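## Task

Each shelf spot has a lot number printed on the shelf edge directly beneath it, and several spots may carry the same number. Move one cardboard box from lot 740 and one from lot 689 onto the desk, each resting wholly on the desktop with nothing overhanging an edge. Every other cardboard box must stay on the shelf it started on. If no spot in the storeroom has a given lot, leave that one out. The robot must not fall over or finish leaning, or the task fails.

## Robot and tools

ROBOT. A simulated Hello Robot Stretch 3: a two-wheeled base, a lift sliding on a vertical mast, and a single telescoping arm that reaches out to the robot's RIGHT side, ending in a wrist (yaw, pitch, roll) and a two-finger gripper. The base cannot move sideways; to shift the gripper along the robot's forward direction you drive the base. The base is 0.33 m long and 0.34 m wide and pivots about the point between its wheels, 0.05 m behind the front edge. With arm retracted and wrist folded, a turn sweeps a 0.28 m radius; an unfolded, level wrist reaches beyond that.

FRAMES. Base frame: origin on the floor between the drive wheels, x forward, y left, z up, metres. hand_pose is reported in this frame, at the point where closed fingertips meet. Odometry frame is the base frame at scene start; base_odometry counts wheel turns only (slip shows as travel), heading in rad, left positive, -3.142 to 3.142. If turned_by_wheels and turned_by_imu disagree by more than 0.15 rad, believe turned_by_imu. base_tilt is in degrees, forward and right positive, with up to about 4 degrees of fixed bias.

TOOL move. One action per call. Either "base" and/or "joints" (plus optional "speeds", "pace", "contact_limits"), or "servos": "reboot" alone. Motions in one call start together. "base" is an object with exactly one key, a relative offset from where the base last reported itself: translate_m (metres, -3 to 3, forward positive) or rotate_rad (radians, -6.4 to 6.4, left positive). "joints" is one object of absolute targets keyed by joint name: lift_m 0 to 1.1; arm_m 0 to 0.52 (extension); wrist_yaw_rad -1.345 to 4.42 (0 along the arm, positive toward the front); wrist_pitch_rad -1.57 to 0.451 (0 level, negative tips fingers down); wrist_roll_rad -2.911 to 2.918; gripper_m -0.089 to 0.179 (larger is wider; real fingertip gap is about 0.007 less when nearly shut, 0.025 less when wide); head_pan_rad -3.953 to 1.73 (0 forward, -1.57 looks along the arm); head_tilt_rad -1.53 to 0.419 (negative looks down). "pace" is "default" or "max"; "speeds" gives per-motion top speeds (m/s or rad/s) up to the max values. The base is capped at 0.10 m/s and 0.63 rad/s unless lift_m < 0.30, arm_m < 0.03 and wrist_yaw_rad > 2.54. "contact_limits" takes motor_effort thresholds (1 to 100 %) for arm_m, translate_m, rotate_rad, and for lift_m an object {"down": n, "up": n}; only set one alongside its own command. Base moves have no contact stop unless you give one. "cameras" picks head_camera, nav_camera, wrist_camera or all. "blocking": true (default) returns when everything rests; false returns within about 0.5 s while motion continues. Actions cap at 15 s; moves time out at 14 s. A move with no action just returns state and images, including the scene number.

Other tools: wait(seconds 0 to 10, cameras) lets time pass and returns state, ending early if pending moves finish; stop(cameras) brakes all running motions; zoom_image(camera, region [x0,y0,x1,y1] pixels, max 504 by 504) magnifies the latest image; finished_scene(scene) ends the scene and must be the last call of that reply.

RESULTS. "move" reads done, or the worst status. base_status and joint_status per motion: done, moving, off_target (resting away from target, perhaps still pushing), stopped, contact_stop (that joint goes slack), time_out, torque_fault (wrist or head servo off; send servos reboot). on_its_own reports uncommanded behaviour; "held at" is a target, not a reading. motor_effort is % of max, peak in brackets; at full effort wrist pitch reads about 45, roll about 72. lidar_m: 12 horizontal distances in 30 degree sectors, first straight ahead, counter-clockwise; it sees only a plane 0.17 m above the floor (table legs, not tops). wrist_depth_mm and head_depth_mm are 7x7 grids of median depth in mm, "-" for none. head_camera images arrive rotated (turn clockwise to view upright); nav_camera the other way. Images can lag the state slightly. If a move is refused or an unordered stop occurs, the rest of that reply's move, wait and finished_scene calls are skipped.

GRIPPING. To hold, command gripper_m below the box width; release by going at least 0.05 above it or fully open. Readings do not confirm a grasp; check cameras or effort.

AVOID. Before folding the wrist (yaw to 3.0) or unfolding it, have lift 0.32 to 0.95, pitch -0.4, roll near 0; once folded lift may go to 0.25. With yaw below -0.4 keep pitch at -0.5 or lower. Pushing the arm into something rigid with the gripper above about 0.45 m, or driving while holding or snagged on something fixed, can tip the robot; if tilt appears, back the gripper off. Wrist and head have no contact stop and will fault after sustained pushing. Use low lift down limits when lowering onto surfaces. Do not drop boxes, release them moving, knock other boxes off shelves, or strike fixed objects hard. Thinking time lets the scene run on, with running moves continuing.

Each tool is called after "Emit:" as name([rows], argument=value, ...), one row to a line, values as JSON.

## Session

Emit:
move(cameras=["all"])

Scene clock: 0.00 s.
base_odometry: x=+0.000 y=+0.000 heading=+0.000
turned_by_wheels: +0.000
turned_by_imu: +0.000
base_tilt: forward=-0.3 right=-1.1
lidar_m: 1.49 1.03 0.94 1.59 2.73 1.10 0.84 0.82 0.87 1.24 1.57 1.87
head_depth_mm: 1635 1978 1988 1995 1934 1914 1913 / 1644 1836 1822 1794 1777 1764 1761 / 1648 1716 1697 1692 1673 1666 1648 / 1604 1614 1584 1587 1575 1556 1550 / 1529 1514 1504 1486 1485 1467 1462 / 1461 1438 1424 1418 1404 1400 1384 / 1381 1371 1355 1350 1345 1337 1330
base_status: not commanded
joint_positions: lift_m=+0.407 arm_m=+0.001 wrist_yaw_rad=+2.998 wrist_pitch_rad=-0.447 wrist_roll_rad=+0.000 gripper_m=+0.037 head_pan_rad=+0.000 head_tilt_rad=-0.003
joint_status: not commanded
measured_speeds: all 0
motor_effort: left_wheel=-0.4 right_wheel=+0.5 lift_m=+24.0 arm_m=-3.1 wrist_yaw_rad=+0.8 wrist_pitch_rad=+1.9 wrist_roll_rad=-0.1 gripper_m=+0.5 head_pan_rad=+0.2 head_tilt_rad=+7.2
hand_pose: x=+0.0104 y=+0.0728 z=+0.4134 quat_wxyz=(+0.206, +0.699, +0.107, +0.677) (m; base frame)
wrist_depth_mm: - 138 - - - - - / - 149 - - - - - / - 164 - - - - - / 926 191 221 881 874 865 868 / 748 720 212 711 714 725 721 / 653 645 129 618 129 632 623 / 565 576 276 557 539 544 550
pictures: head_camera (sideways), nav_camera (sideways), wrist_camera

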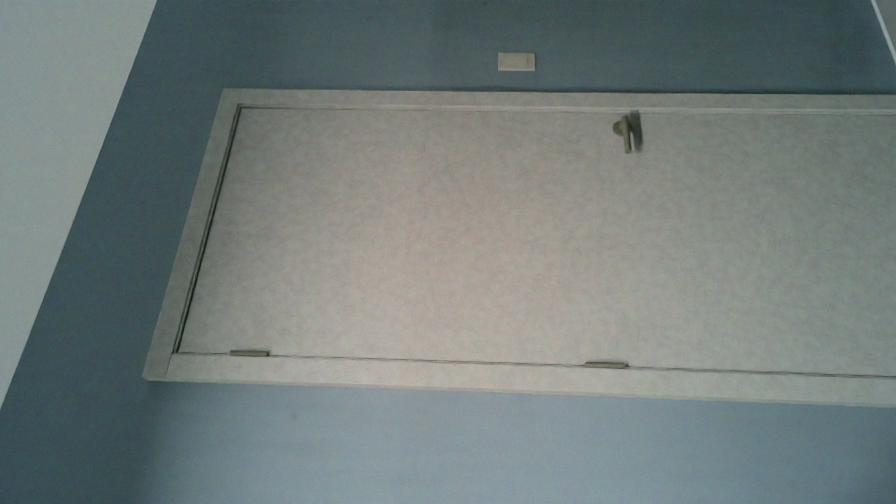

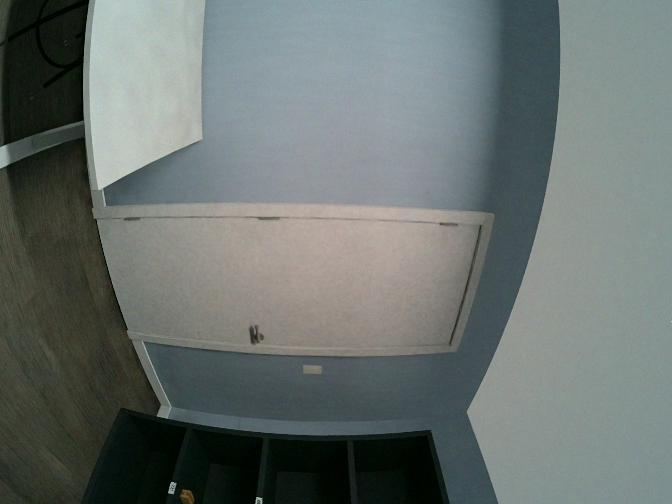

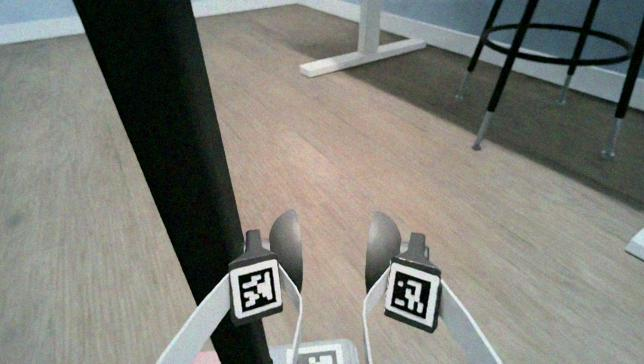

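Emit:
move(joints={"head_pan_rad": -1.57, "head_tilt_rad": -0.25}, cameras=["head_camera", "nav_camera"], pace="max")

Emit:
move(joints={"head_pan_rad": -3.14, "head_tilt_rad": -0.25}, cameras=["head_camera", "nav_camera"], pace="max")

Emit:
move(joints={"head_pan_rad": 1.57, "head_tilt_rad": -0.25}, cameras=["head_camera", "nav_camera"], pace="max")

Scene clock: 11.33 s.
move: done
base_odometry: x=+0.000 y=+0.000 heading=+0.000
turned_by_wheels: +0.000
turned_by_imu: +0.000
base_tilt: forward=-0.4 right=-1.2
lidar_m: 1.50 1.03 0.93 1.59 2.74 1.10 0.84 0.82 0.87 1.25 1.57 1.88
head_depth_mm: 992 1005 1022 1041 1056 1076 1092 / 1129 1153 1178 1193 1218 1248 1267 / 1372 1350 1380 1412 1445 1471 1513 / 1981 1603 1652 1699 1745 1815 1627 / 1845 1872 1886 1909 1950 1922 1619 / 1751 1880 1919 1987 2032 2015 1621 / 1621 1780 1849 1888 1879 2012 1607
base_status: not commanded
joint_positions: lift_m=+0.407 arm_m=+0.001 wrist_yaw_rad=+2.998 wrist_pitch_rad=-0.447 wrist_roll_rad=+0.000 gripper_m=+0.037 head_pan_rad=-1.578 head_tilt_rad=-0.250
joint_status: all done
measured_speeds: translate_m=+0.000 rotate_rad=+0.000 lift_m=+0.000 arm_m=+0.000 wrist_yaw_rad=+0.000 wrist_pitch_rad=+0.000 wrist_roll_rad=+0.000 head_pan_rad=+0.024 head_tilt_rad=+0.000
motor_effort: left_wheel=-0.5(0.7) right_wheel=+0.5(1.0) lift_m=+23.4(24.1) arm_m=-12.7(12.8) wrist_yaw_rad=-0.7(1.8) wrist_pitch_rad=+1.9(2.1) wrist_roll_rad=+0.2(0.3) gripper_m=+0.6(0.9) head_pan_rad=+3.5(5.6) head_tilt_rad=-2.5(6.1)
hand_pose: x=+0.0104 y=+0.0728 z=+0.4134 quat_wxyz=(+0.206, +0.699, +0.107, +0.677) (m; base frame)
wrist_depth_mm: - 138 - - - - - / - 149 - - - - - / - 164 - - - - - / 917 191 221 893 870 865 860 / 750 717 212 727 706 741 720 / 649 641 129 621 129 631 618 / 560 577 276 567 544 551 548
pictures: head_camera (sideways), nav_camera (sideways)
camera_calibration:
head_camera: T_world_to_cam=[[-0.044859, 0.196353, -0.979507, 1.29069], [0.997133, -0.0510168, -0.0558932, 0.0663281], [-0.0609461, -0.979205, -0.193502, 0.207764], [0, 0, 0, 1]] pos_world=[0.00442359, -0.0466035, 1.30815]
nav_camera: T_world_to_cam=[[0.0154212, -0.221694, 0.974994, -1.22611], [-0.999877, -0.00635209, 0.0143704, 0.0375364], [0.00300742, -0.975096, -0.221764, 0.241816], [0, 0, 0, 1]] pos_world=[0.0557126, -0.0357885, 1.24854]

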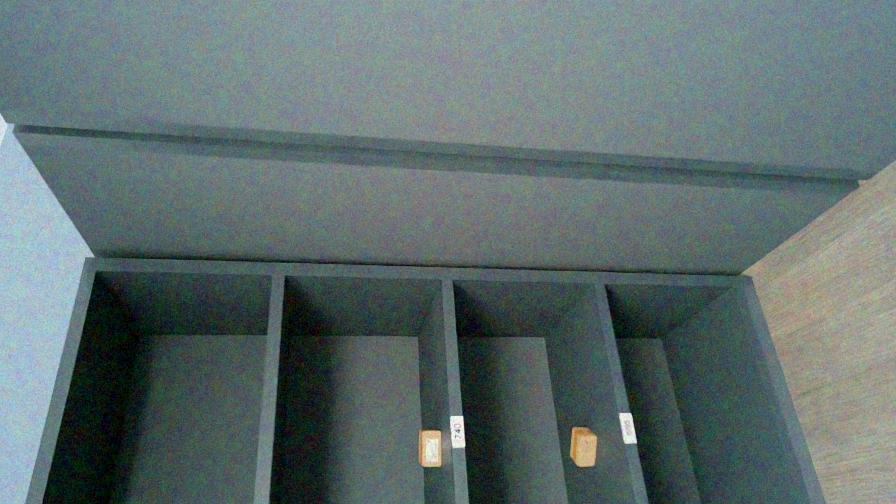

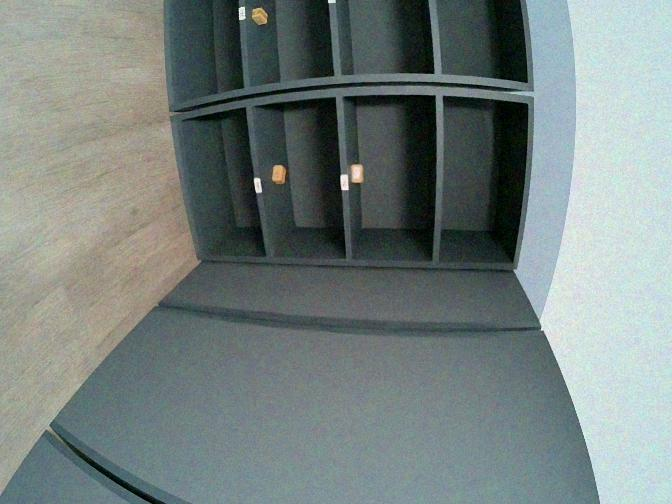

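Scene clock: 13.40 s.
move: done
base_odometry: x=+0.000 y=+0.000 heading=+0.000
turned_by_wheels: +0.000
turned_by_imu: +0.000
base_tilt: forward=-0.3 right=-1.1
lidar_m: 1.49 1.03 0.94 1.59 2.73 1.10 0.84 0.82 0.87 1.24 1.56 1.87
head_depth_mm: 966 1010 1067 1125 1188 1254 1349 / 903 946 995 1043 1108 1169 1244 / 851 890 927 974 1027 1081 1138 / 805 837 872 916 957 1001 1056 / 763 794 821 861 898 934 981 / 726 750 779 810 845 878 920 / 691 715 739 770 799 829 868
base_status: not commanded
joint_positions: lift_m=+0.407 arm_m=+0.001 wrist_yaw_rad=+2.998 wrist_pitch_rad=-0.447 wrist_roll_rad=+0.000 gripper_m=+0.037 head_pan_rad=-3.148 head_tilt_rad=-0.250
joint_status: all done
measured_speeds: translate_m=+0.000 rotate_rad=+0.000 lift_m=+0.000 arm_m=+0.000 wrist_yaw_rad=+0.000 wrist_pitch_rad=+0.000 wrist_roll_rad=+0.000 head_pan_rad=+0.024 head_tilt_rad=+0.000
motor_effort: left_wheel=-0.3(0.9) right_wheel=+0.9(1.2) lift_m=+23.5(24.5) arm_m=-12.8(14.2) wrist_yaw_rad=+0.1(1.6) wrist_pitch_rad=+2.0(2.1) wrist_roll_rad=-0.2(0.3) gripper_m=+1.0(1.0) head_pan_rad=+3.4(4.6) head_tilt_rad=-2.9(6.3)
hand_pose: x=+0.0104 y=+0.0728 z=+0.4134 quat_wxyz=(+0.206, +0.699, +0.107, +0.677) (m; base frame)
wrist_depth_mm: - 138 - - - - - / - 150 - - - - - / - 165 - - - - - / 917 190 221 889 868 873 870 / 746 737 212 705 706 731 728 / 650 641 128 615 129 624 626 / 565 575 279 554 534 553 541
pictures: head_camera (sideways), nav_camera (sideways)
camera_calibration:
head_camera: T_world_to_cam=[[0.196707, 0.0449953, -0.979429, 1.28913], [-0.0501804, -0.997175, -0.0558887, 0.0727481], [-0.979177, 0.0601418, -0.193893, 0.213882], [0, 0, 0, 1]] pos_world=[-0.0405017, 0.00167452, 1.30815]
nav_camera: T_world_to_cam=[[-0.222181, -0.0155931, 0.974881, -1.22452], [-0.0070791, 0.999872, 0.0143795, 0.0315476], [-0.97498, -0.00370643, -0.222263, 0.24847], [0, 0, 0, 1]] pos_world=[-0.0295892, -0.0497167, 1.24853]

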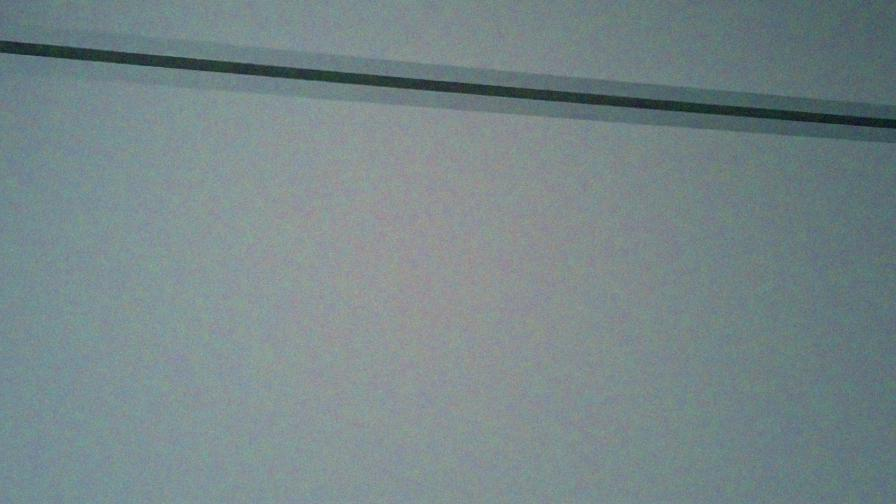

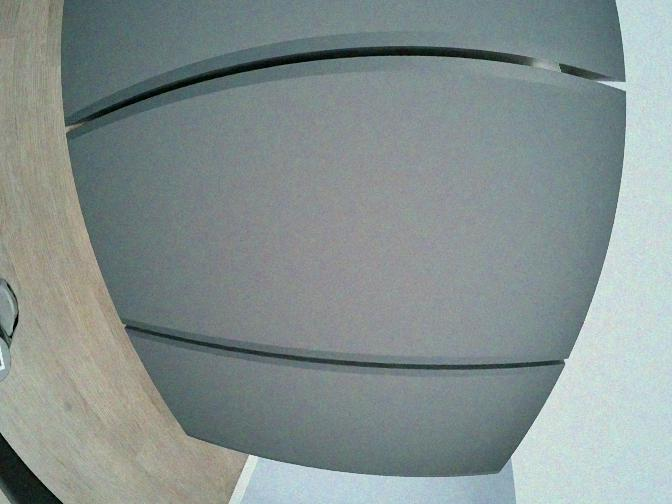

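Scene clock: 16.60 s.
move: done
base_odometry: x=+0.000 y=+0.000 heading=+0.000
turned_by_wheels: +0.000
turned_by_imu: +0.000
base_tilt: forward=-0.3 right=-1.2
lidar_m: 1.49 1.03 0.94 1.58 2.73 1.10 0.84 0.82 0.86 1.24 1.57 1.87
head_depth_mm: 1794 1813 1841 1865 1515 1000 1640 / 2051 2089 2116 2165 1496 1159 1637 / 2418 2438 2502 2596 1481 2082 1625 / 2695 2732 2868 2980 2797 2167 1591 / 2589 2648 2769 2862 2932 2123 1601 / 2432 2491 2594 2692 2761 2115 1607 / 2324 2419 2456 2586 2629 2120 1595
base_status: not commanded
joint_positions: lift_m=+0.407 arm_m=+0.001 wrist_yaw_rad=+2.998 wrist_pitch_rad=-0.447 wrist_roll_rad=+0.000 gripper_m=+0.037 head_pan_rad=+1.578 head_tilt_rad=-0.250
joint_status: all done
measured_speeds: translate_m=+0.000 rotate_rad=+0.000 lift_m=+0.000 arm_m=+0.000 wrist_yaw_rad=+0.000 wrist_pitch_rad=+0.000 wrist_roll_rad=+0.000 head_pan_rad=-0.024 head_tilt_rad=+0.000
motor_effort: left_wheel=-0.6(0.9) right_wheel=+0.8(1.1) lift_m=+23.2(24.3) arm_m=-13.1(14.2) wrist_yaw_rad=+0.0(2.6) wrist_pitch_rad=+1.9(2.1) wrist_roll_rad=-0.2(0.3) gripper_m=+0.3(0.9) head_pan_rad=-3.2(6.2) head_tilt_rad=-1.7(6.1)
hand_pose: x=+0.0104 y=+0.0728 z=+0.4134 quat_wxyz=(+0.206, +0.699, +0.107, +0.677) (m; base frame)
wrist_depth_mm: - 138 - - - - - / - 150 - - - - - / - 164 - - - - - / 915 191 221 873 869 874 851 / 763 728 213 720 712 717 723 / 645 642 128 612 128 624 626 / 557 578 276 549 540 550 550
pictures: head_camera (sideways), nav_camera (sideways)
camera_calibration:
head_camera: T_world_to_cam=[[0.0477101, -0.19608, -0.979426, 1.29004], [-0.997774, 0.0363903, -0.0558892, 0.0784442], [0.0466004, 0.979912, -0.193908, 0.207672], [0, 0, 0, 1]] pos_world=[0.00704413, 0.0465956, 1.30815]
nav_camera: T_world_to_cam=[[-0.0186585, 0.221931, 0.974884, -1.22577], [0.999676, 0.0209994, 0.0143526, 0.0254282], [-0.0172867, 0.974836, -0.222251, 0.242586], [0, 0, 0, 1]] pos_world=[-0.0440976, 0.0350205, 1.24853]

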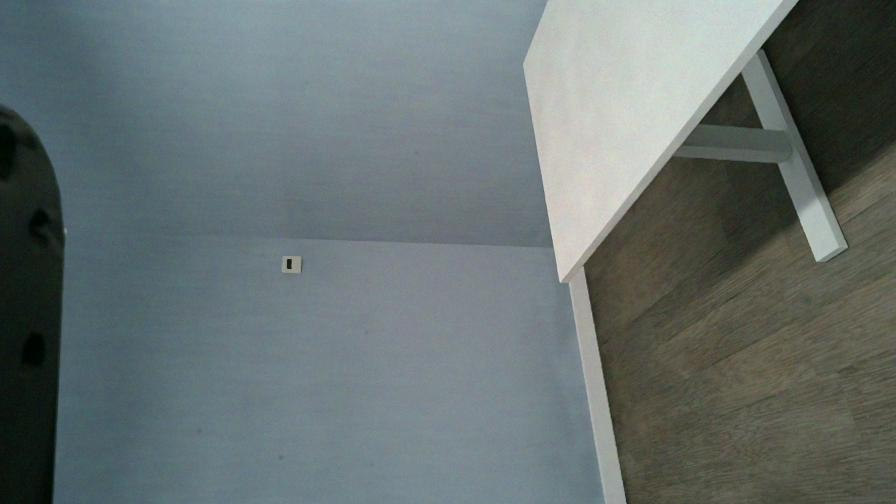

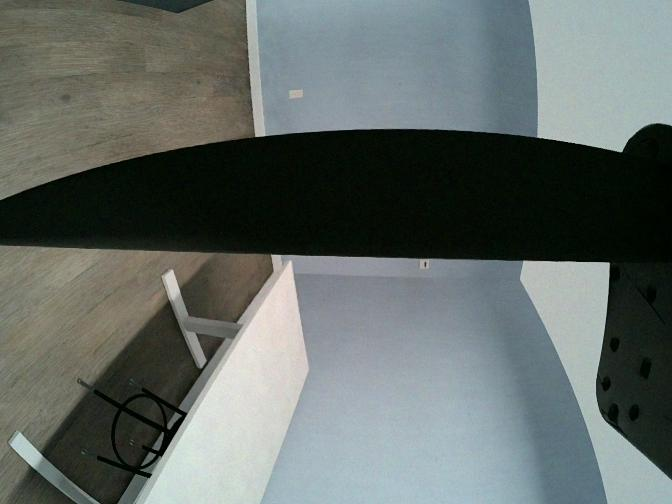

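Emit:
move(joints={"head_pan_rad": -0.8, "head_tilt_rad": -0.35}, cameras=["head_camera", "nav_camera"], pace="max")

Emit:
move(joints={"head_pan_rad": -1.2, "head_tilt_rad": -0.5}, cameras=["head_camera", "nav_camera"], pace="max")

Emit:
move(joints={"head_pan_rad": -3.9, "head_tilt_rad": -0.35}, cameras=["head_camera", "nav_camera"], pace="max")

Emit:
move(joints={"head_pan_rad": 0.8, "head_tilt_rad": -0.35}, cameras=["head_camera", "nav_camera"], pace="max")

Scene clock: 37.33 s.
move: done
base_odometry: x=+0.000 y=+0.000 heading=+0.000
turned_by_wheels: +0.000
turned_by_imu: +0.000
base_tilt: forward=-0.2 right=-1.1
lidar_m: 1.49 1.03 0.94 1.58 2.74 1.10 0.84 0.82 0.87 1.24 1.56 1.87
head_depth_mm: 1645 1730 1813 1936 1939 1805 1495 / 1351 1406 1504 1642 1792 1793 1486 / 1736 1832 1914 2031 1870 1789 1481 / 1805 1884 1983 2104 2222 1853 1466 / 1858 1937 2036 2158 2187 1864 1464 / 1731 1837 1919 2002 2079 1844 1452 / 1604 2075 2171 2315 2335 1843 1454
base_status: not commanded
joint_positions: lift_m=+0.407 arm_m=+0.001 wrist_yaw_rad=+2.998 wrist_pitch_rad=-0.447 wrist_roll_rad=+0.000 gripper_m=+0.037 head_pan_rad=-0.808 head_tilt_rad=-0.351
joint_status: all done
measured_speeds: translate_m=+0.000 rotate_rad=+0.000 lift_m=+0.000 arm_m=+0.000 wrist_yaw_rad=+0.000 wrist_pitch_rad=+0.000 wrist_roll_rad=+0.000 head_pan_rad=+0.024 head_tilt_rad=+0.000
motor_effort: left_wheel=-0.6(0.8) right_wheel=+0.6(1.0) lift_m=+23.9(24.2) arm_m=-13.5(13.9) wrist_yaw_rad=-0.4(1.5) wrist_pitch_rad=+1.9(2.1) wrist_roll_rad=+0.0(0.3) gripper_m=+0.5(0.9) head_pan_rad=+3.4(4.5) head_tilt_rad=-2.1(7.1)
hand_pose: x=+0.0104 y=+0.0728 z=+0.4134 quat_wxyz=(+0.206, +0.699, +0.107, +0.677) (m; base frame)
wrist_depth_mm: - 139 - - - - - / - 149 - - - - - / - 165 - - - - - / 903 191 221 880 869 886 855 / 751 726 212 715 706 719 729 / 644 642 129 616 128 629 632 / 565 577 277 555 539 547 546
pictures: head_camera (sideways), nav_camera (sideways)
camera_calibration:
head_camera: T_world_to_cam=[[-0.236411, 0.18034, -0.954771, 1.25948], [0.747281, 0.661791, -0.0600332, 0.0732627], [0.621032, -0.727675, -0.291219, 0.330779], [0, 0, 0, 1]] pos_world=[0.0375831, -0.0349202, 1.30325]
nav_camera: T_world_to_cam=[[0.232545, -0.218693, 0.947679, -1.19181], [-0.71245, -0.701604, 0.0129168, 0.0377418], [0.662071, -0.678178, -0.318963, 0.364303], [0, 0, 0, 1]] pos_world=[0.0628442, 0.0129019, 1.24516]

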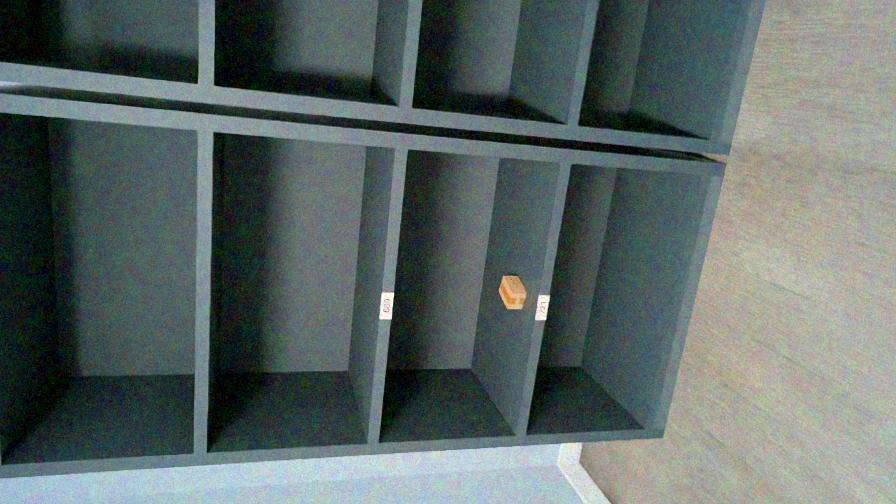

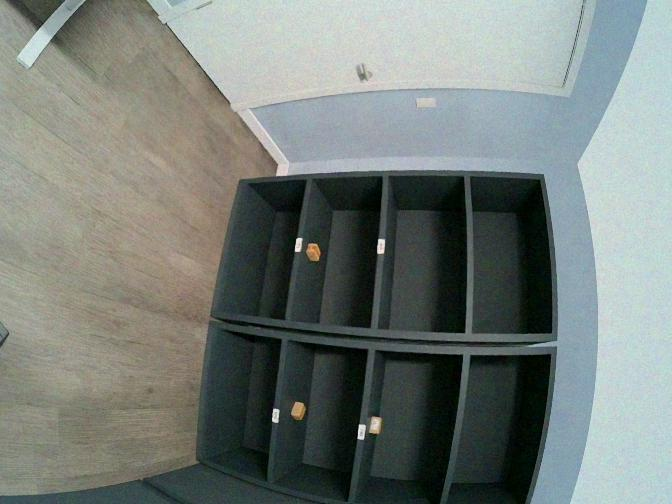

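Scene clock: 38.07 s.
move: done
base_odometry: x=+0.000 y=+0.000 heading=+0.000
turned_by_wheels: +0.000
turned_by_imu: +0.000
base_tilt: forward=-0.3 right=-1.2
lidar_m: 1.49 1.03 0.94 1.58 2.73 1.10 0.84 0.82 0.86 1.24 1.57 1.87
head_depth_mm: 1529 1605 1632 1736 1777 1622 1323 / 1688 1855 1929 2003 1961 1620 1317 / 1665 1860 2025 2110 1972 1600 1308 / 1666 1812 1981 2079 1962 1599 1305 / 1643 1800 1943 1841 1907 1586 1297 / 1321 1418 1591 1715 1892 1579 1299 / 1612 1755 1926 1916 1905 1565 1285
base_status: not commanded
joint_positions: lift_m=+0.407 arm_m=+0.001 wrist_yaw_rad=+2.998 wrist_pitch_rad=-0.447 wrist_roll_rad=+0.000 gripper_m=+0.037 head_pan_rad=-1.209 head_tilt_rad=-0.504
joint_status: all done
measured_speeds: all 0
motor_effort: left_wheel=-0.4(0.6) right_wheel=+0.2(1.5) lift_m=+23.6(24.0) arm_m=-13.0(13.9) wrist_yaw_rad=-0.5(1.3) wrist_pitch_rad=+1.9(2.0) wrist_roll_rad=+0.1(0.3) gripper_m=+0.4(0.8) head_pan_rad=-1.2(5.9) head_tilt_rad=-3.3(6.6)
hand_pose: x=+0.0104 y=+0.0728 z=+0.4134 quat_wxyz=(+0.206, +0.699, +0.107, +0.677) (m; base frame)
wrist_depth_mm: - 138 - - - - - / - 149 - - - - - / - 164 - - - - - / 896 191 221 892 872 884 865 / 758 724 212 707 715 727 722 / 651 650 128 615 128 623 621 / 572 578 277 558 543 549 548
pictures: head_camera (sideways), nav_camera (sideways)
camera_calibration:
head_camera: T_world_to_cam=[[-0.19741, 0.391047, -0.89895, 1.18642], [0.942953, 0.326511, -0.0650396, 0.0785537], [0.268083, -0.860507, -0.433196, 0.517709], [0, 0, 0, 1]] pos_world=[0.0213497, -0.0441028, 1.29591]
nav_camera: T_world_to_cam=[[0.178432, -0.423459, 0.888169, -1.11376], [-0.929158, -0.369534, 0.0104812, 0.0421861], [0.32377, -0.82712, -0.459397, 0.549141], [0, 0, 0, 1]] pos_world=[0.0601321, -0.0018364, 1.24104]

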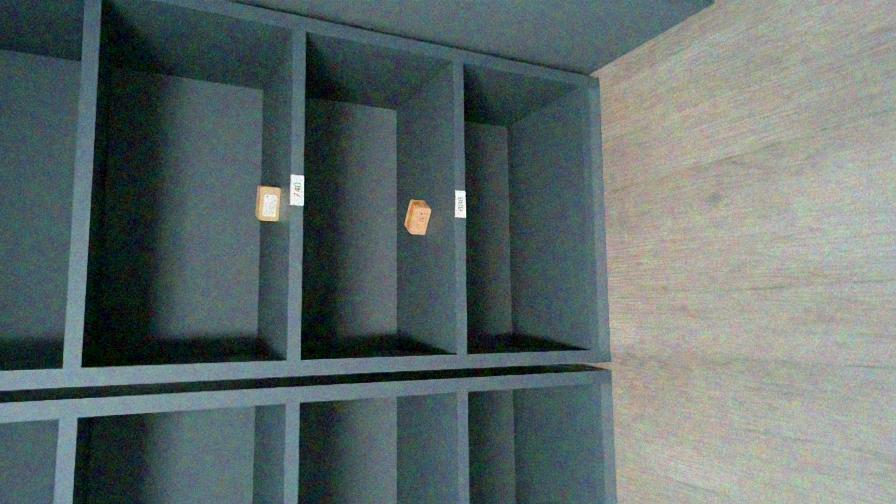

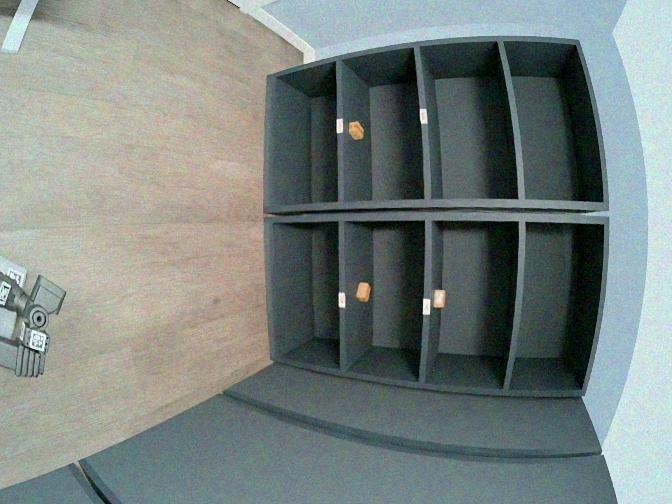

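Scene clock: 40.60 s.
move: done
base_odometry: x=+0.000 y=+0.000 heading=+0.000
turned_by_wheels: +0.000
turned_by_imu: +0.000
base_tilt: forward=-0.4 right=-1.1
lidar_m: 1.49 1.03 0.94 1.59 2.73 1.10 0.84 0.82 0.87 1.25 1.57 1.87
head_depth_mm: - - - - - - - / 2331 2437 - - - - - / 2362 2481 2644 2792 2647 1882 1520 / 2443 2594 2744 2866 2642 1869 1469 / 2509 2666 2788 2932 2333 1865 1461 / 1352 1431 1488 1558 1655 1707 1455 / 1158 1192 1243 1293 1344 1419 1406
base_status: not commanded
joint_positions: lift_m=+0.407 arm_m=+0.001 wrist_yaw_rad=+2.998 wrist_pitch_rad=-0.447 wrist_roll_rad=+0.000 gripper_m=+0.037 head_pan_rad=-3.908 head_tilt_rad=-0.350
joint_status: all done
measured_speeds: translate_m=+0.000 rotate_rad=+0.000 lift_m=+0.000 arm_m=+0.000 wrist_yaw_rad=+0.000 wrist_pitch_rad=+0.000 wrist_roll_rad=+0.000 head_pan_rad=+0.024 head_tilt_rad=+0.000
motor_effort: left_wheel=+0.0(0.9) right_wheel=+0.4(1.0) lift_m=+23.5(24.2) arm_m=-13.1(13.6) wrist_yaw_rad=+0.4(1.6) wrist_pitch_rad=+2.0(2.1) wrist_roll_rad=-0.1(0.3) gripper_m=+0.0(1.0) head_pan_rad=+3.4(5.7) head_tilt_rad=+5.3(8.4)
hand_pose: x=+0.0104 y=+0.0728 z=+0.4134 quat_wxyz=(+0.206, +0.699, +0.107, +0.677) (m; base frame)
wrist_depth_mm: - 138 - - - - - / - 150 - - - - - / - 164 - - - - - / 901 191 220 883 878 870 860 / 759 726 213 711 705 730 724 / 642 648 128 619 129 624 625 / 567 577 276 564 543 549 548
pictures: head_camera (sideways), nav_camera (sideways)
camera_calibration:
head_camera: T_world_to_cam=[[0.243229, -0.169978, -0.954959, 1.25687], [-0.719106, -0.692311, -0.0599294, 0.0820483], [-0.650943, 0.701294, -0.290622, 0.337787], [0, 0, 0, 1]] pos_world=[-0.0268261, 0.0335548, 1.30335]
nav_camera: T_world_to_cam=[[-0.240956, 0.208336, 0.947912, -1.18921], [0.682598, 0.73068, 0.0129226, 0.0291972], [-0.689927, 0.650157, -0.318271, 0.371633], [0, 0, 0, 1]] pos_world=[-0.0500768, -0.0151991, 1.24517]

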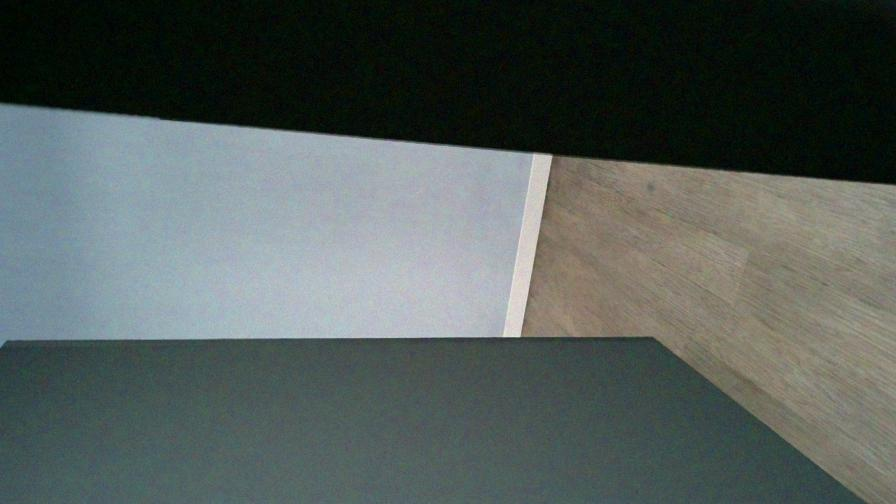

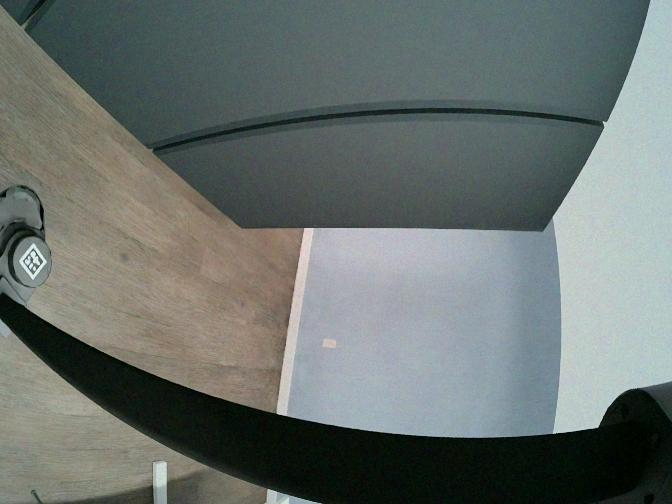

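Scene clock: 43.80 s.
move: done
base_odometry: x=+0.000 y=+0.000 heading=+0.000
turned_by_wheels: +0.000
turned_by_imu: +0.000
base_tilt: forward=-0.3 right=-1.1
lidar_m: 1.50 1.03 0.93 1.58 2.73 1.10 0.84 0.82 0.87 1.24 1.57 1.87
head_depth_mm: 1189 1246 1308 1380 1219 865 1406 / 1233 1300 1360 1442 1213 865 1356 / 1272 1338 1405 1489 1195 855 1469 / 1304 1387 1460 1541 1184 886 1428 / 1357 1440 1522 1606 1180 923 1417 / 1421 1504 1586 1656 1167 955 1411 / 1477 1561 1648 1730 1158 1638 1446
base_status: not commanded
joint_positions: lift_m=+0.407 arm_m=+0.001 wrist_yaw_rad=+2.998 wrist_pitch_rad=-0.447 wrist_roll_rad=+0.000 gripper_m=+0.037 head_pan_rad=+0.808 head_tilt_rad=-0.350
joint_status: all done
measured_speeds: translate_m=+0.000 rotate_rad=+0.000 lift_m=+0.000 arm_m=+0.000 wrist_yaw_rad=+0.000 wrist_pitch_rad=+0.000 wrist_roll_rad=+0.000 head_pan_rad=-0.024 head_tilt_rad=+0.000
motor_effort: left_wheel=-0.2(0.8) right_wheel=+0.2(1.1) lift_m=+22.9(24.5) arm_m=-12.7(13.5) wrist_yaw_rad=-0.7(1.9) wrist_pitch_rad=+2.0(2.1) wrist_roll_rad=+0.1(0.3) gripper_m=+0.3(1.1) head_pan_rad=-3.2(5.5) head_tilt_rad=+3.4(7.1)
hand_pose: x=+0.0104 y=+0.0728 z=+0.4134 quat_wxyz=(+0.206, +0.699, +0.107, +0.677) (m; base frame)
wrist_depth_mm: - 138 - - - - - / - 149 - - - - - / - 164 - - - - - / 906 191 221 875 872 872 852 / 761 721 213 720 711 740 730 / 657 644 129 613 129 626 615 / 562 573 277 556 536 550 550
pictures: head_camera (sideways), nav_camera (sideways)
camera_calibration:
head_camera: T_world_to_cam=[[-0.168643, -0.243433, -0.955144, 1.2596], [-0.694954, 0.716553, -0.0599217, 0.0819158], [0.698998, 0.653675, -0.290016, 0.328755], [0, 0, 0, 1]] pos_world=[0.0395505, 0.0330314, 1.30335]
nav_camera: T_world_to_cam=[[0.207111, 0.241367, 0.948075, -1.19213], [0.73316, -0.679933, 0.0129397, 0.0288543], [0.647751, 0.692411, -0.317783, 0.362879], [0, 0, 0, 1]] pos_world=[-0.00930734, 0.0560977, 1.24517]

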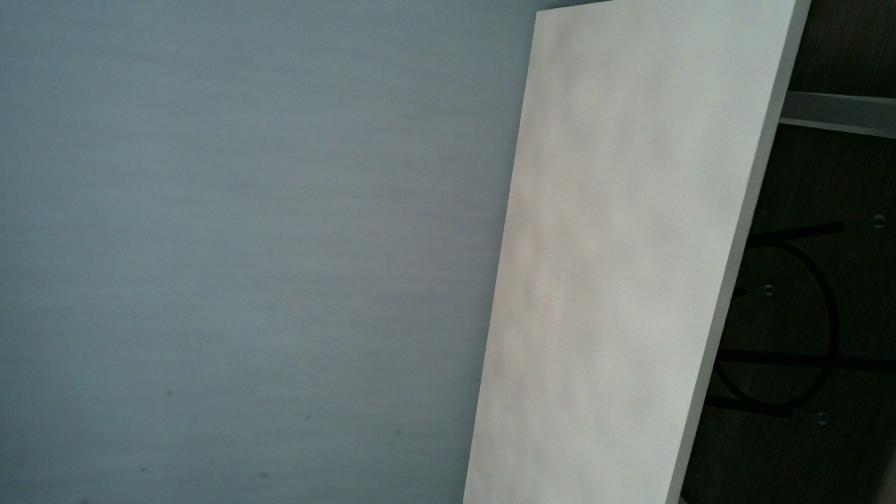

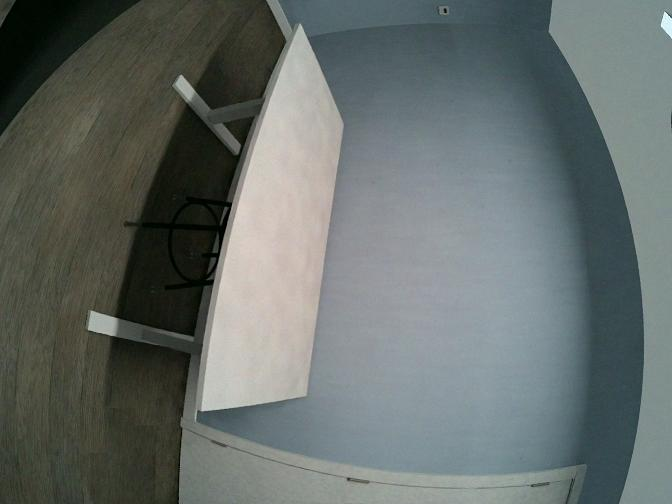

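Emit:
move(joints={"head_pan_rad": -1.0, "head_tilt_rad": -0.4}, cameras=["head_camera", "nav_camera"], pace="max")

Emit:
zoom_image(camera="head_camera", region=[250, 0, 650, 250])

Emit:
zoom_image(camera="head_camera", region=[250, 250, 650, 500])

Scene clock: 57.23 s.
move: done
base_odometry: x=+0.000 y=+0.000 heading=+0.000
turned_by_wheels: +0.000
turned_by_imu: +0.000
base_tilt: forward=-0.2 right=-1.2
lidar_m: 1.50 1.03 0.94 1.58 2.74 1.10 0.84 0.82 0.87 1.24 1.57 1.87
head_depth_mm: 1664 1751 1846 1986 2100 1802 1435 / 1679 1770 1879 2007 2092 1795 1431 / 1692 1806 1876 2040 2208 1779 1408 / 1500 1422 1562 1811 1957 1776 1398 / 1720 1834 1915 2051 2138 1767 1403 / 1744 1844 1937 2060 2121 1742 1388 / 1766 1867 1957 2082 2214 1735 1384
base_status: not commanded
joint_positions: lift_m=+0.407 arm_m=+0.001 wrist_yaw_rad=+2.998 wrist_pitch_rad=-0.447 wrist_roll_rad=+0.000 gripper_m=+0.037 head_pan_rad=-1.008 head_tilt_rad=-0.400
joint_status: all done
measured_speeds: translate_m=+0.000 rotate_rad=+0.000 lift_m=+0.000 arm_m=+0.000 wrist_yaw_rad=+0.000 wrist_pitch_rad=+0.000 wrist_roll_rad=+0.000 head_pan_rad=+0.024 head_tilt_rad=+0.000
motor_effort: left_wheel=-0.2(0.9) right_wheel=+0.8(1.2) lift_m=+24.3(24.6) arm_m=-12.9(13.4) wrist_yaw_rad=-0.4(1.7) wrist_pitch_rad=+2.0(2.1) wrist_roll_rad=+0.1(0.3) gripper_m=+0.6(1.0) head_pan_rad=+3.4(5.2) head_tilt_rad=-3.9(6.9)
hand_pose: x=+0.0104 y=+0.0728 z=+0.4134 quat_wxyz=(+0.206, +0.699, +0.107, +0.677) (m; base frame)
wrist_depth_mm: - 138 - - - - - / - 149 - - - - - / - 165 - - - - - / 914 191 221 871 877 864 848 / 756 727 212 718 705 727 727 / 649 645 129 616 128 631 628 / 562 573 277 558 541 554 550
pictures: head_camera (sideways), nav_camera (sideways)
camera_calibration:
head_camera: T_world_to_cam=[[-0.220378, 0.262934, -0.939308, 1.23926], [0.862428, 0.502405, -0.0617059, 0.0746872], [0.455688, -0.823684, -0.337481, 0.392032], [0, 0, 0, 1]] pos_world=[0.03005, -0.0404578, 1.30096]
nav_camera: T_world_to_cam=[[0.208881, -0.299387, 0.930987, -1.16983], [-0.837454, -0.546372, 0.012193, 0.0394213], [0.505015, -0.782205, -0.364849, 0.425033], [0, 0, 0, 1]] pos_world=[0.0627212, 0.00376954, 1.24369]

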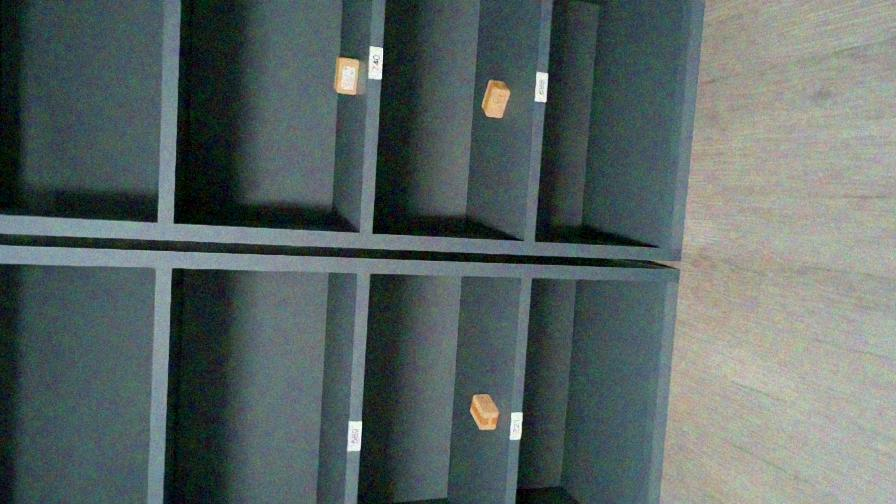

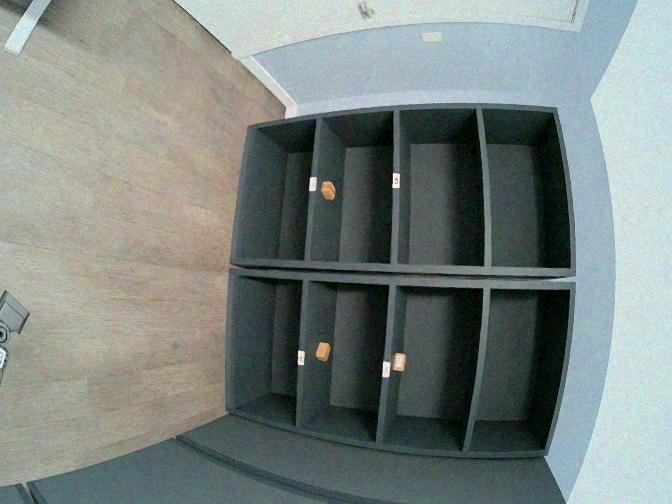

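Scaled by 1.260 from the camera's 896x504 image, which has a finer 1280x720 frame.

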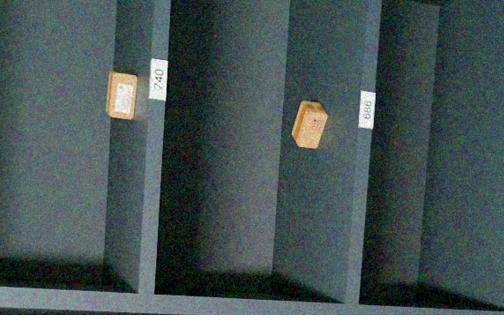

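Scaled by 1.260 from the camera's 896x504 image, which has a finer 1280x720 frame.

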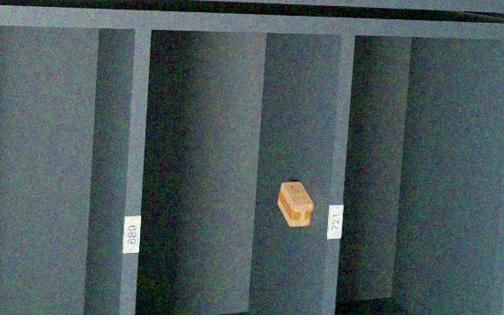

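Emit:
zoom_image(camera="head_camera", region=[500, 50, 580, 120])

Emit:
zoom_image(camera="head_camera", region=[320, 400, 400, 470])

Emit:
zoom_image(camera="head_camera", region=[330, 30, 410, 100])

Emit:
zoom_image(camera="head_camera", region=[450, 380, 540, 460])

Scaled by 6.300 from the camera's 896x504 image, which has a finer 1280x720 frame.

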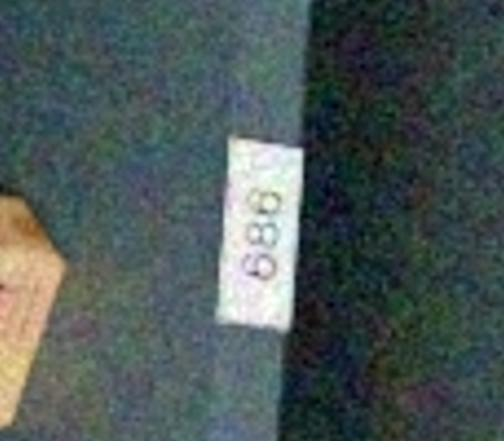

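Scaled by 6.300 from the camera's 896x504 image, which has a finer 1280x720 frame.

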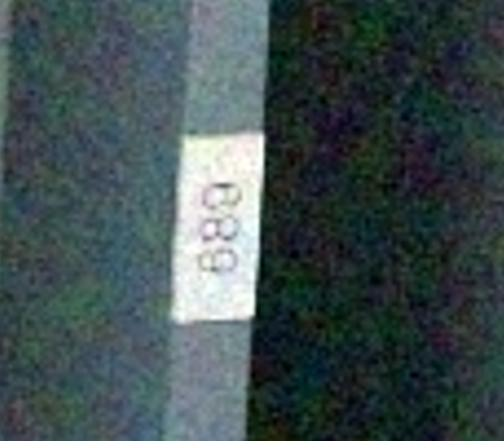

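Scaled by 6.300 from the camera's 896x504 image, which has a finer 1280x720 frame.

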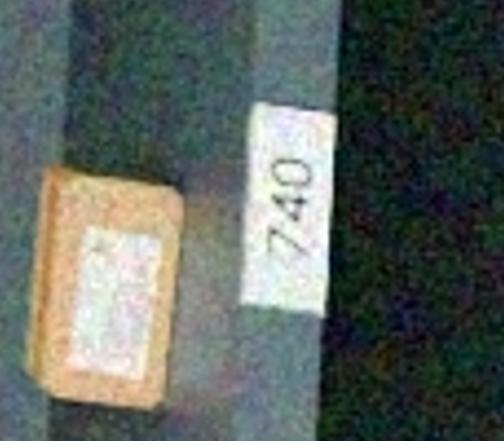

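Scaled by 5.600 from the camera's 896x504 image, which has a finer 1280x720 frame.

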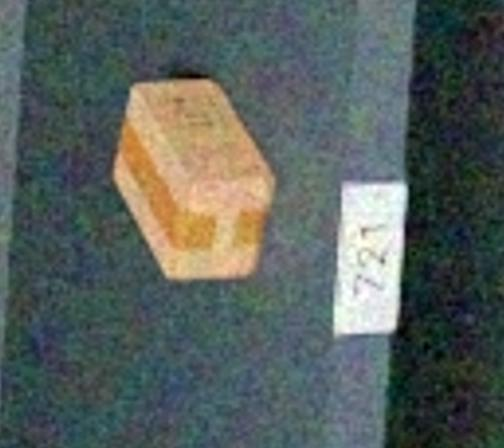

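Emit:
move(base={"translate_m": 0.28}, joints={"head_pan_rad": -1.57, "head_tilt_rad": -0.35}, cameras=["head_camera", "nav_camera"])

Emit:
zoom_image(camera="head_camera", region=[448, 202, 748, 352])

Scene clock: 111.87 s.
move: done
base_odometry: x=+0.280 y=+0.000 heading=+0.000
turned_by_wheels: +0.000
turned_by_imu: +0.000
base_tilt: forward=-0.3 right=-1.1
lidar_m: 1.22 0.79 0.81 1.55 2.86 1.43 1.09 1.07 1.13 1.62 1.44 1.60
head_depth_mm: 1280 1318 1350 1388 1431 1468 1446 / 1453 1502 1553 1596 1657 1689 1483 / 1571 1625 1721 1790 1896 1898 1469 / 1794 1867 1963 2083 2109 1868 1467 / 1698 1791 1903 2014 2115 1803 1459 / 1638 1704 1813 1937 1854 1753 1465 / 1573 1643 1712 1805 1592 1647 1455
base_status: done
joint_positions: lift_m=+0.407 arm_m=+0.001 wrist_yaw_rad=+2.998 wrist_pitch_rad=-0.447 wrist_roll_rad=+0.000 gripper_m=+0.037 head_pan_rad=-1.570 head_tilt_rad=-0.350
joint_status: all done
measured_speeds: all 0
motor_effort: left_wheel=+6.6(9.4) right_wheel=+2.4(13.2) lift_m=+23.5(24.8) arm_m=-12.6(13.2) wrist_yaw_rad=+0.3(1.8) wrist_pitch_rad=+1.9(2.1) wrist_roll_rad=-0.1(0.3) gripper_m=+0.0(1.0) head_pan_rad=+3.6(4.7) head_tilt_rad=+4.9(6.9)
hand_pose: x=+0.0104 y=+0.0728 z=+0.4134 quat_wxyz=(+0.206, +0.699, +0.107, +0.677) (m; base frame)
wrist_depth_mm: - 138 - - - - - / - 150 - - - - - / - 164 - - - - - / 927 191 222 894 880 879 857 / 756 726 212 723 703 746 702 / 654 644 128 624 128 612 624 / 567 581 277 553 542 551 547
pictures: head_camera (sideways), nav_camera (sideways)
camera_calibration:
head_camera: T_world_to_cam=[[-0.0464143, 0.292882, -0.955021, 1.2587], [0.997503, -0.0373484, -0.0599327, 0.0715314], [-0.0532217, -0.955419, -0.290417, 0.33393], [0, 0, 0, 1]] pos_world=[0.00484093, -0.0469343, 1.30335]
nav_camera: T_world_to_cam=[[0.0171975, -0.31799, 0.947938, -1.19081], [-0.999796, -0.015517, 0.0129331, 0.0394784], [0.0105965, -0.947967, -0.318192, 0.367262], [0, 0, 0, 1]] pos_world=[0.0560577, -0.0299007, 1.24517]

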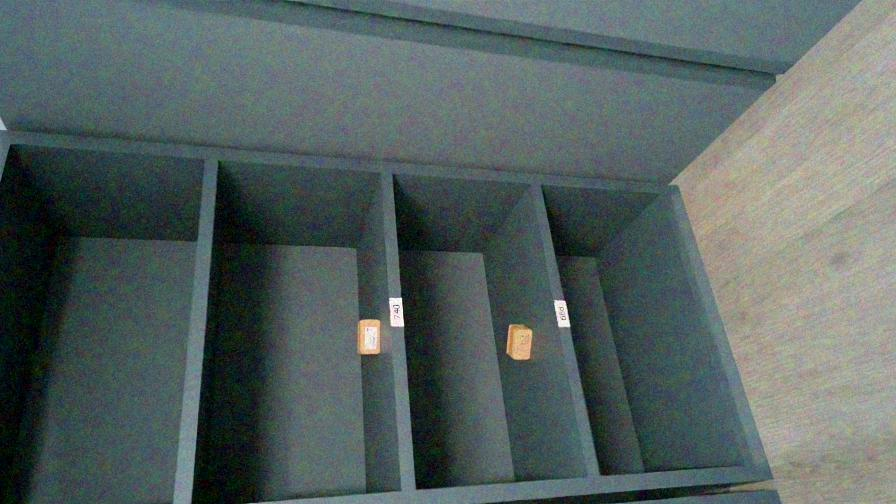

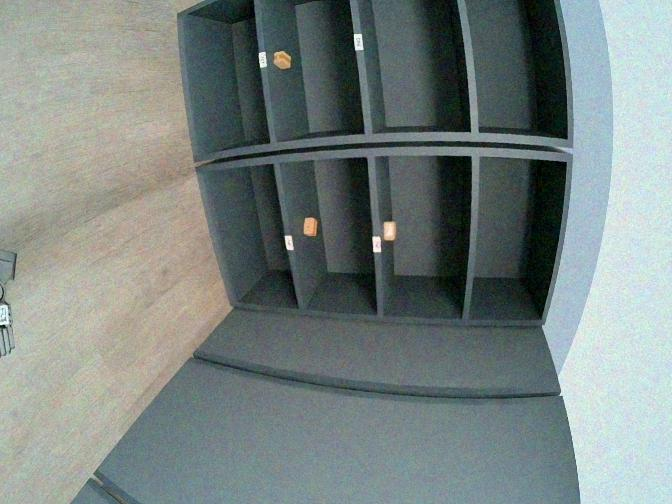

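Scaled by 1.680 from the camera's 896x504 image, which has a finer 1280x720 frame.

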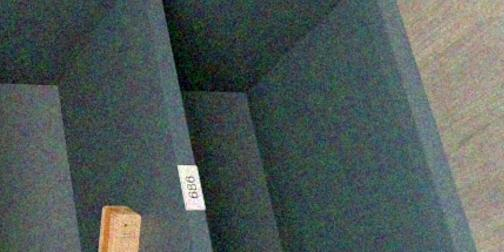

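Emit:
zoom_image(camera="head_camera", region=[545, 295, 581, 331])

Emit:
zoom_image(camera="head_camera", region=[380, 294, 416, 330])

Scaled by 14.000 from the camera's 896x504 image, which has a finer 1280x720 frame.

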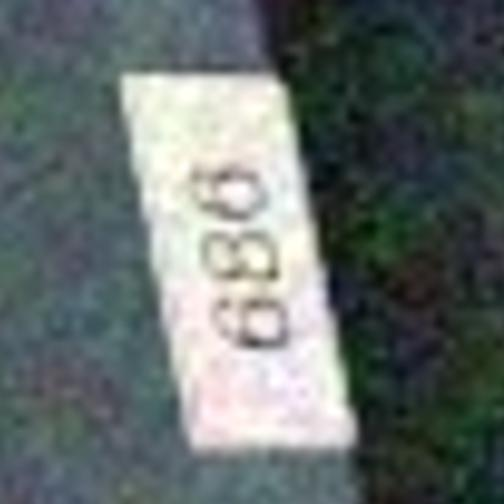

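Scaled by 14.000 from the camera's 896x504 image, which has a finer 1280x720 frame.

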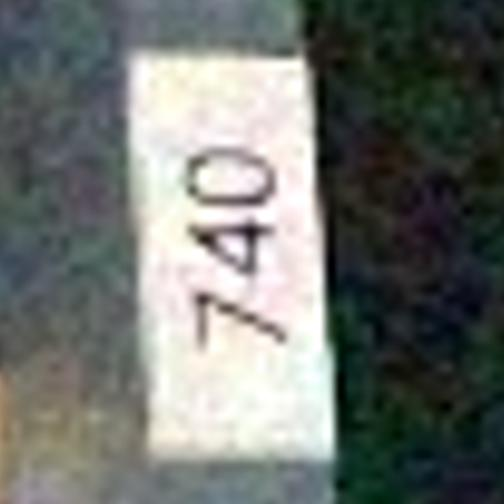

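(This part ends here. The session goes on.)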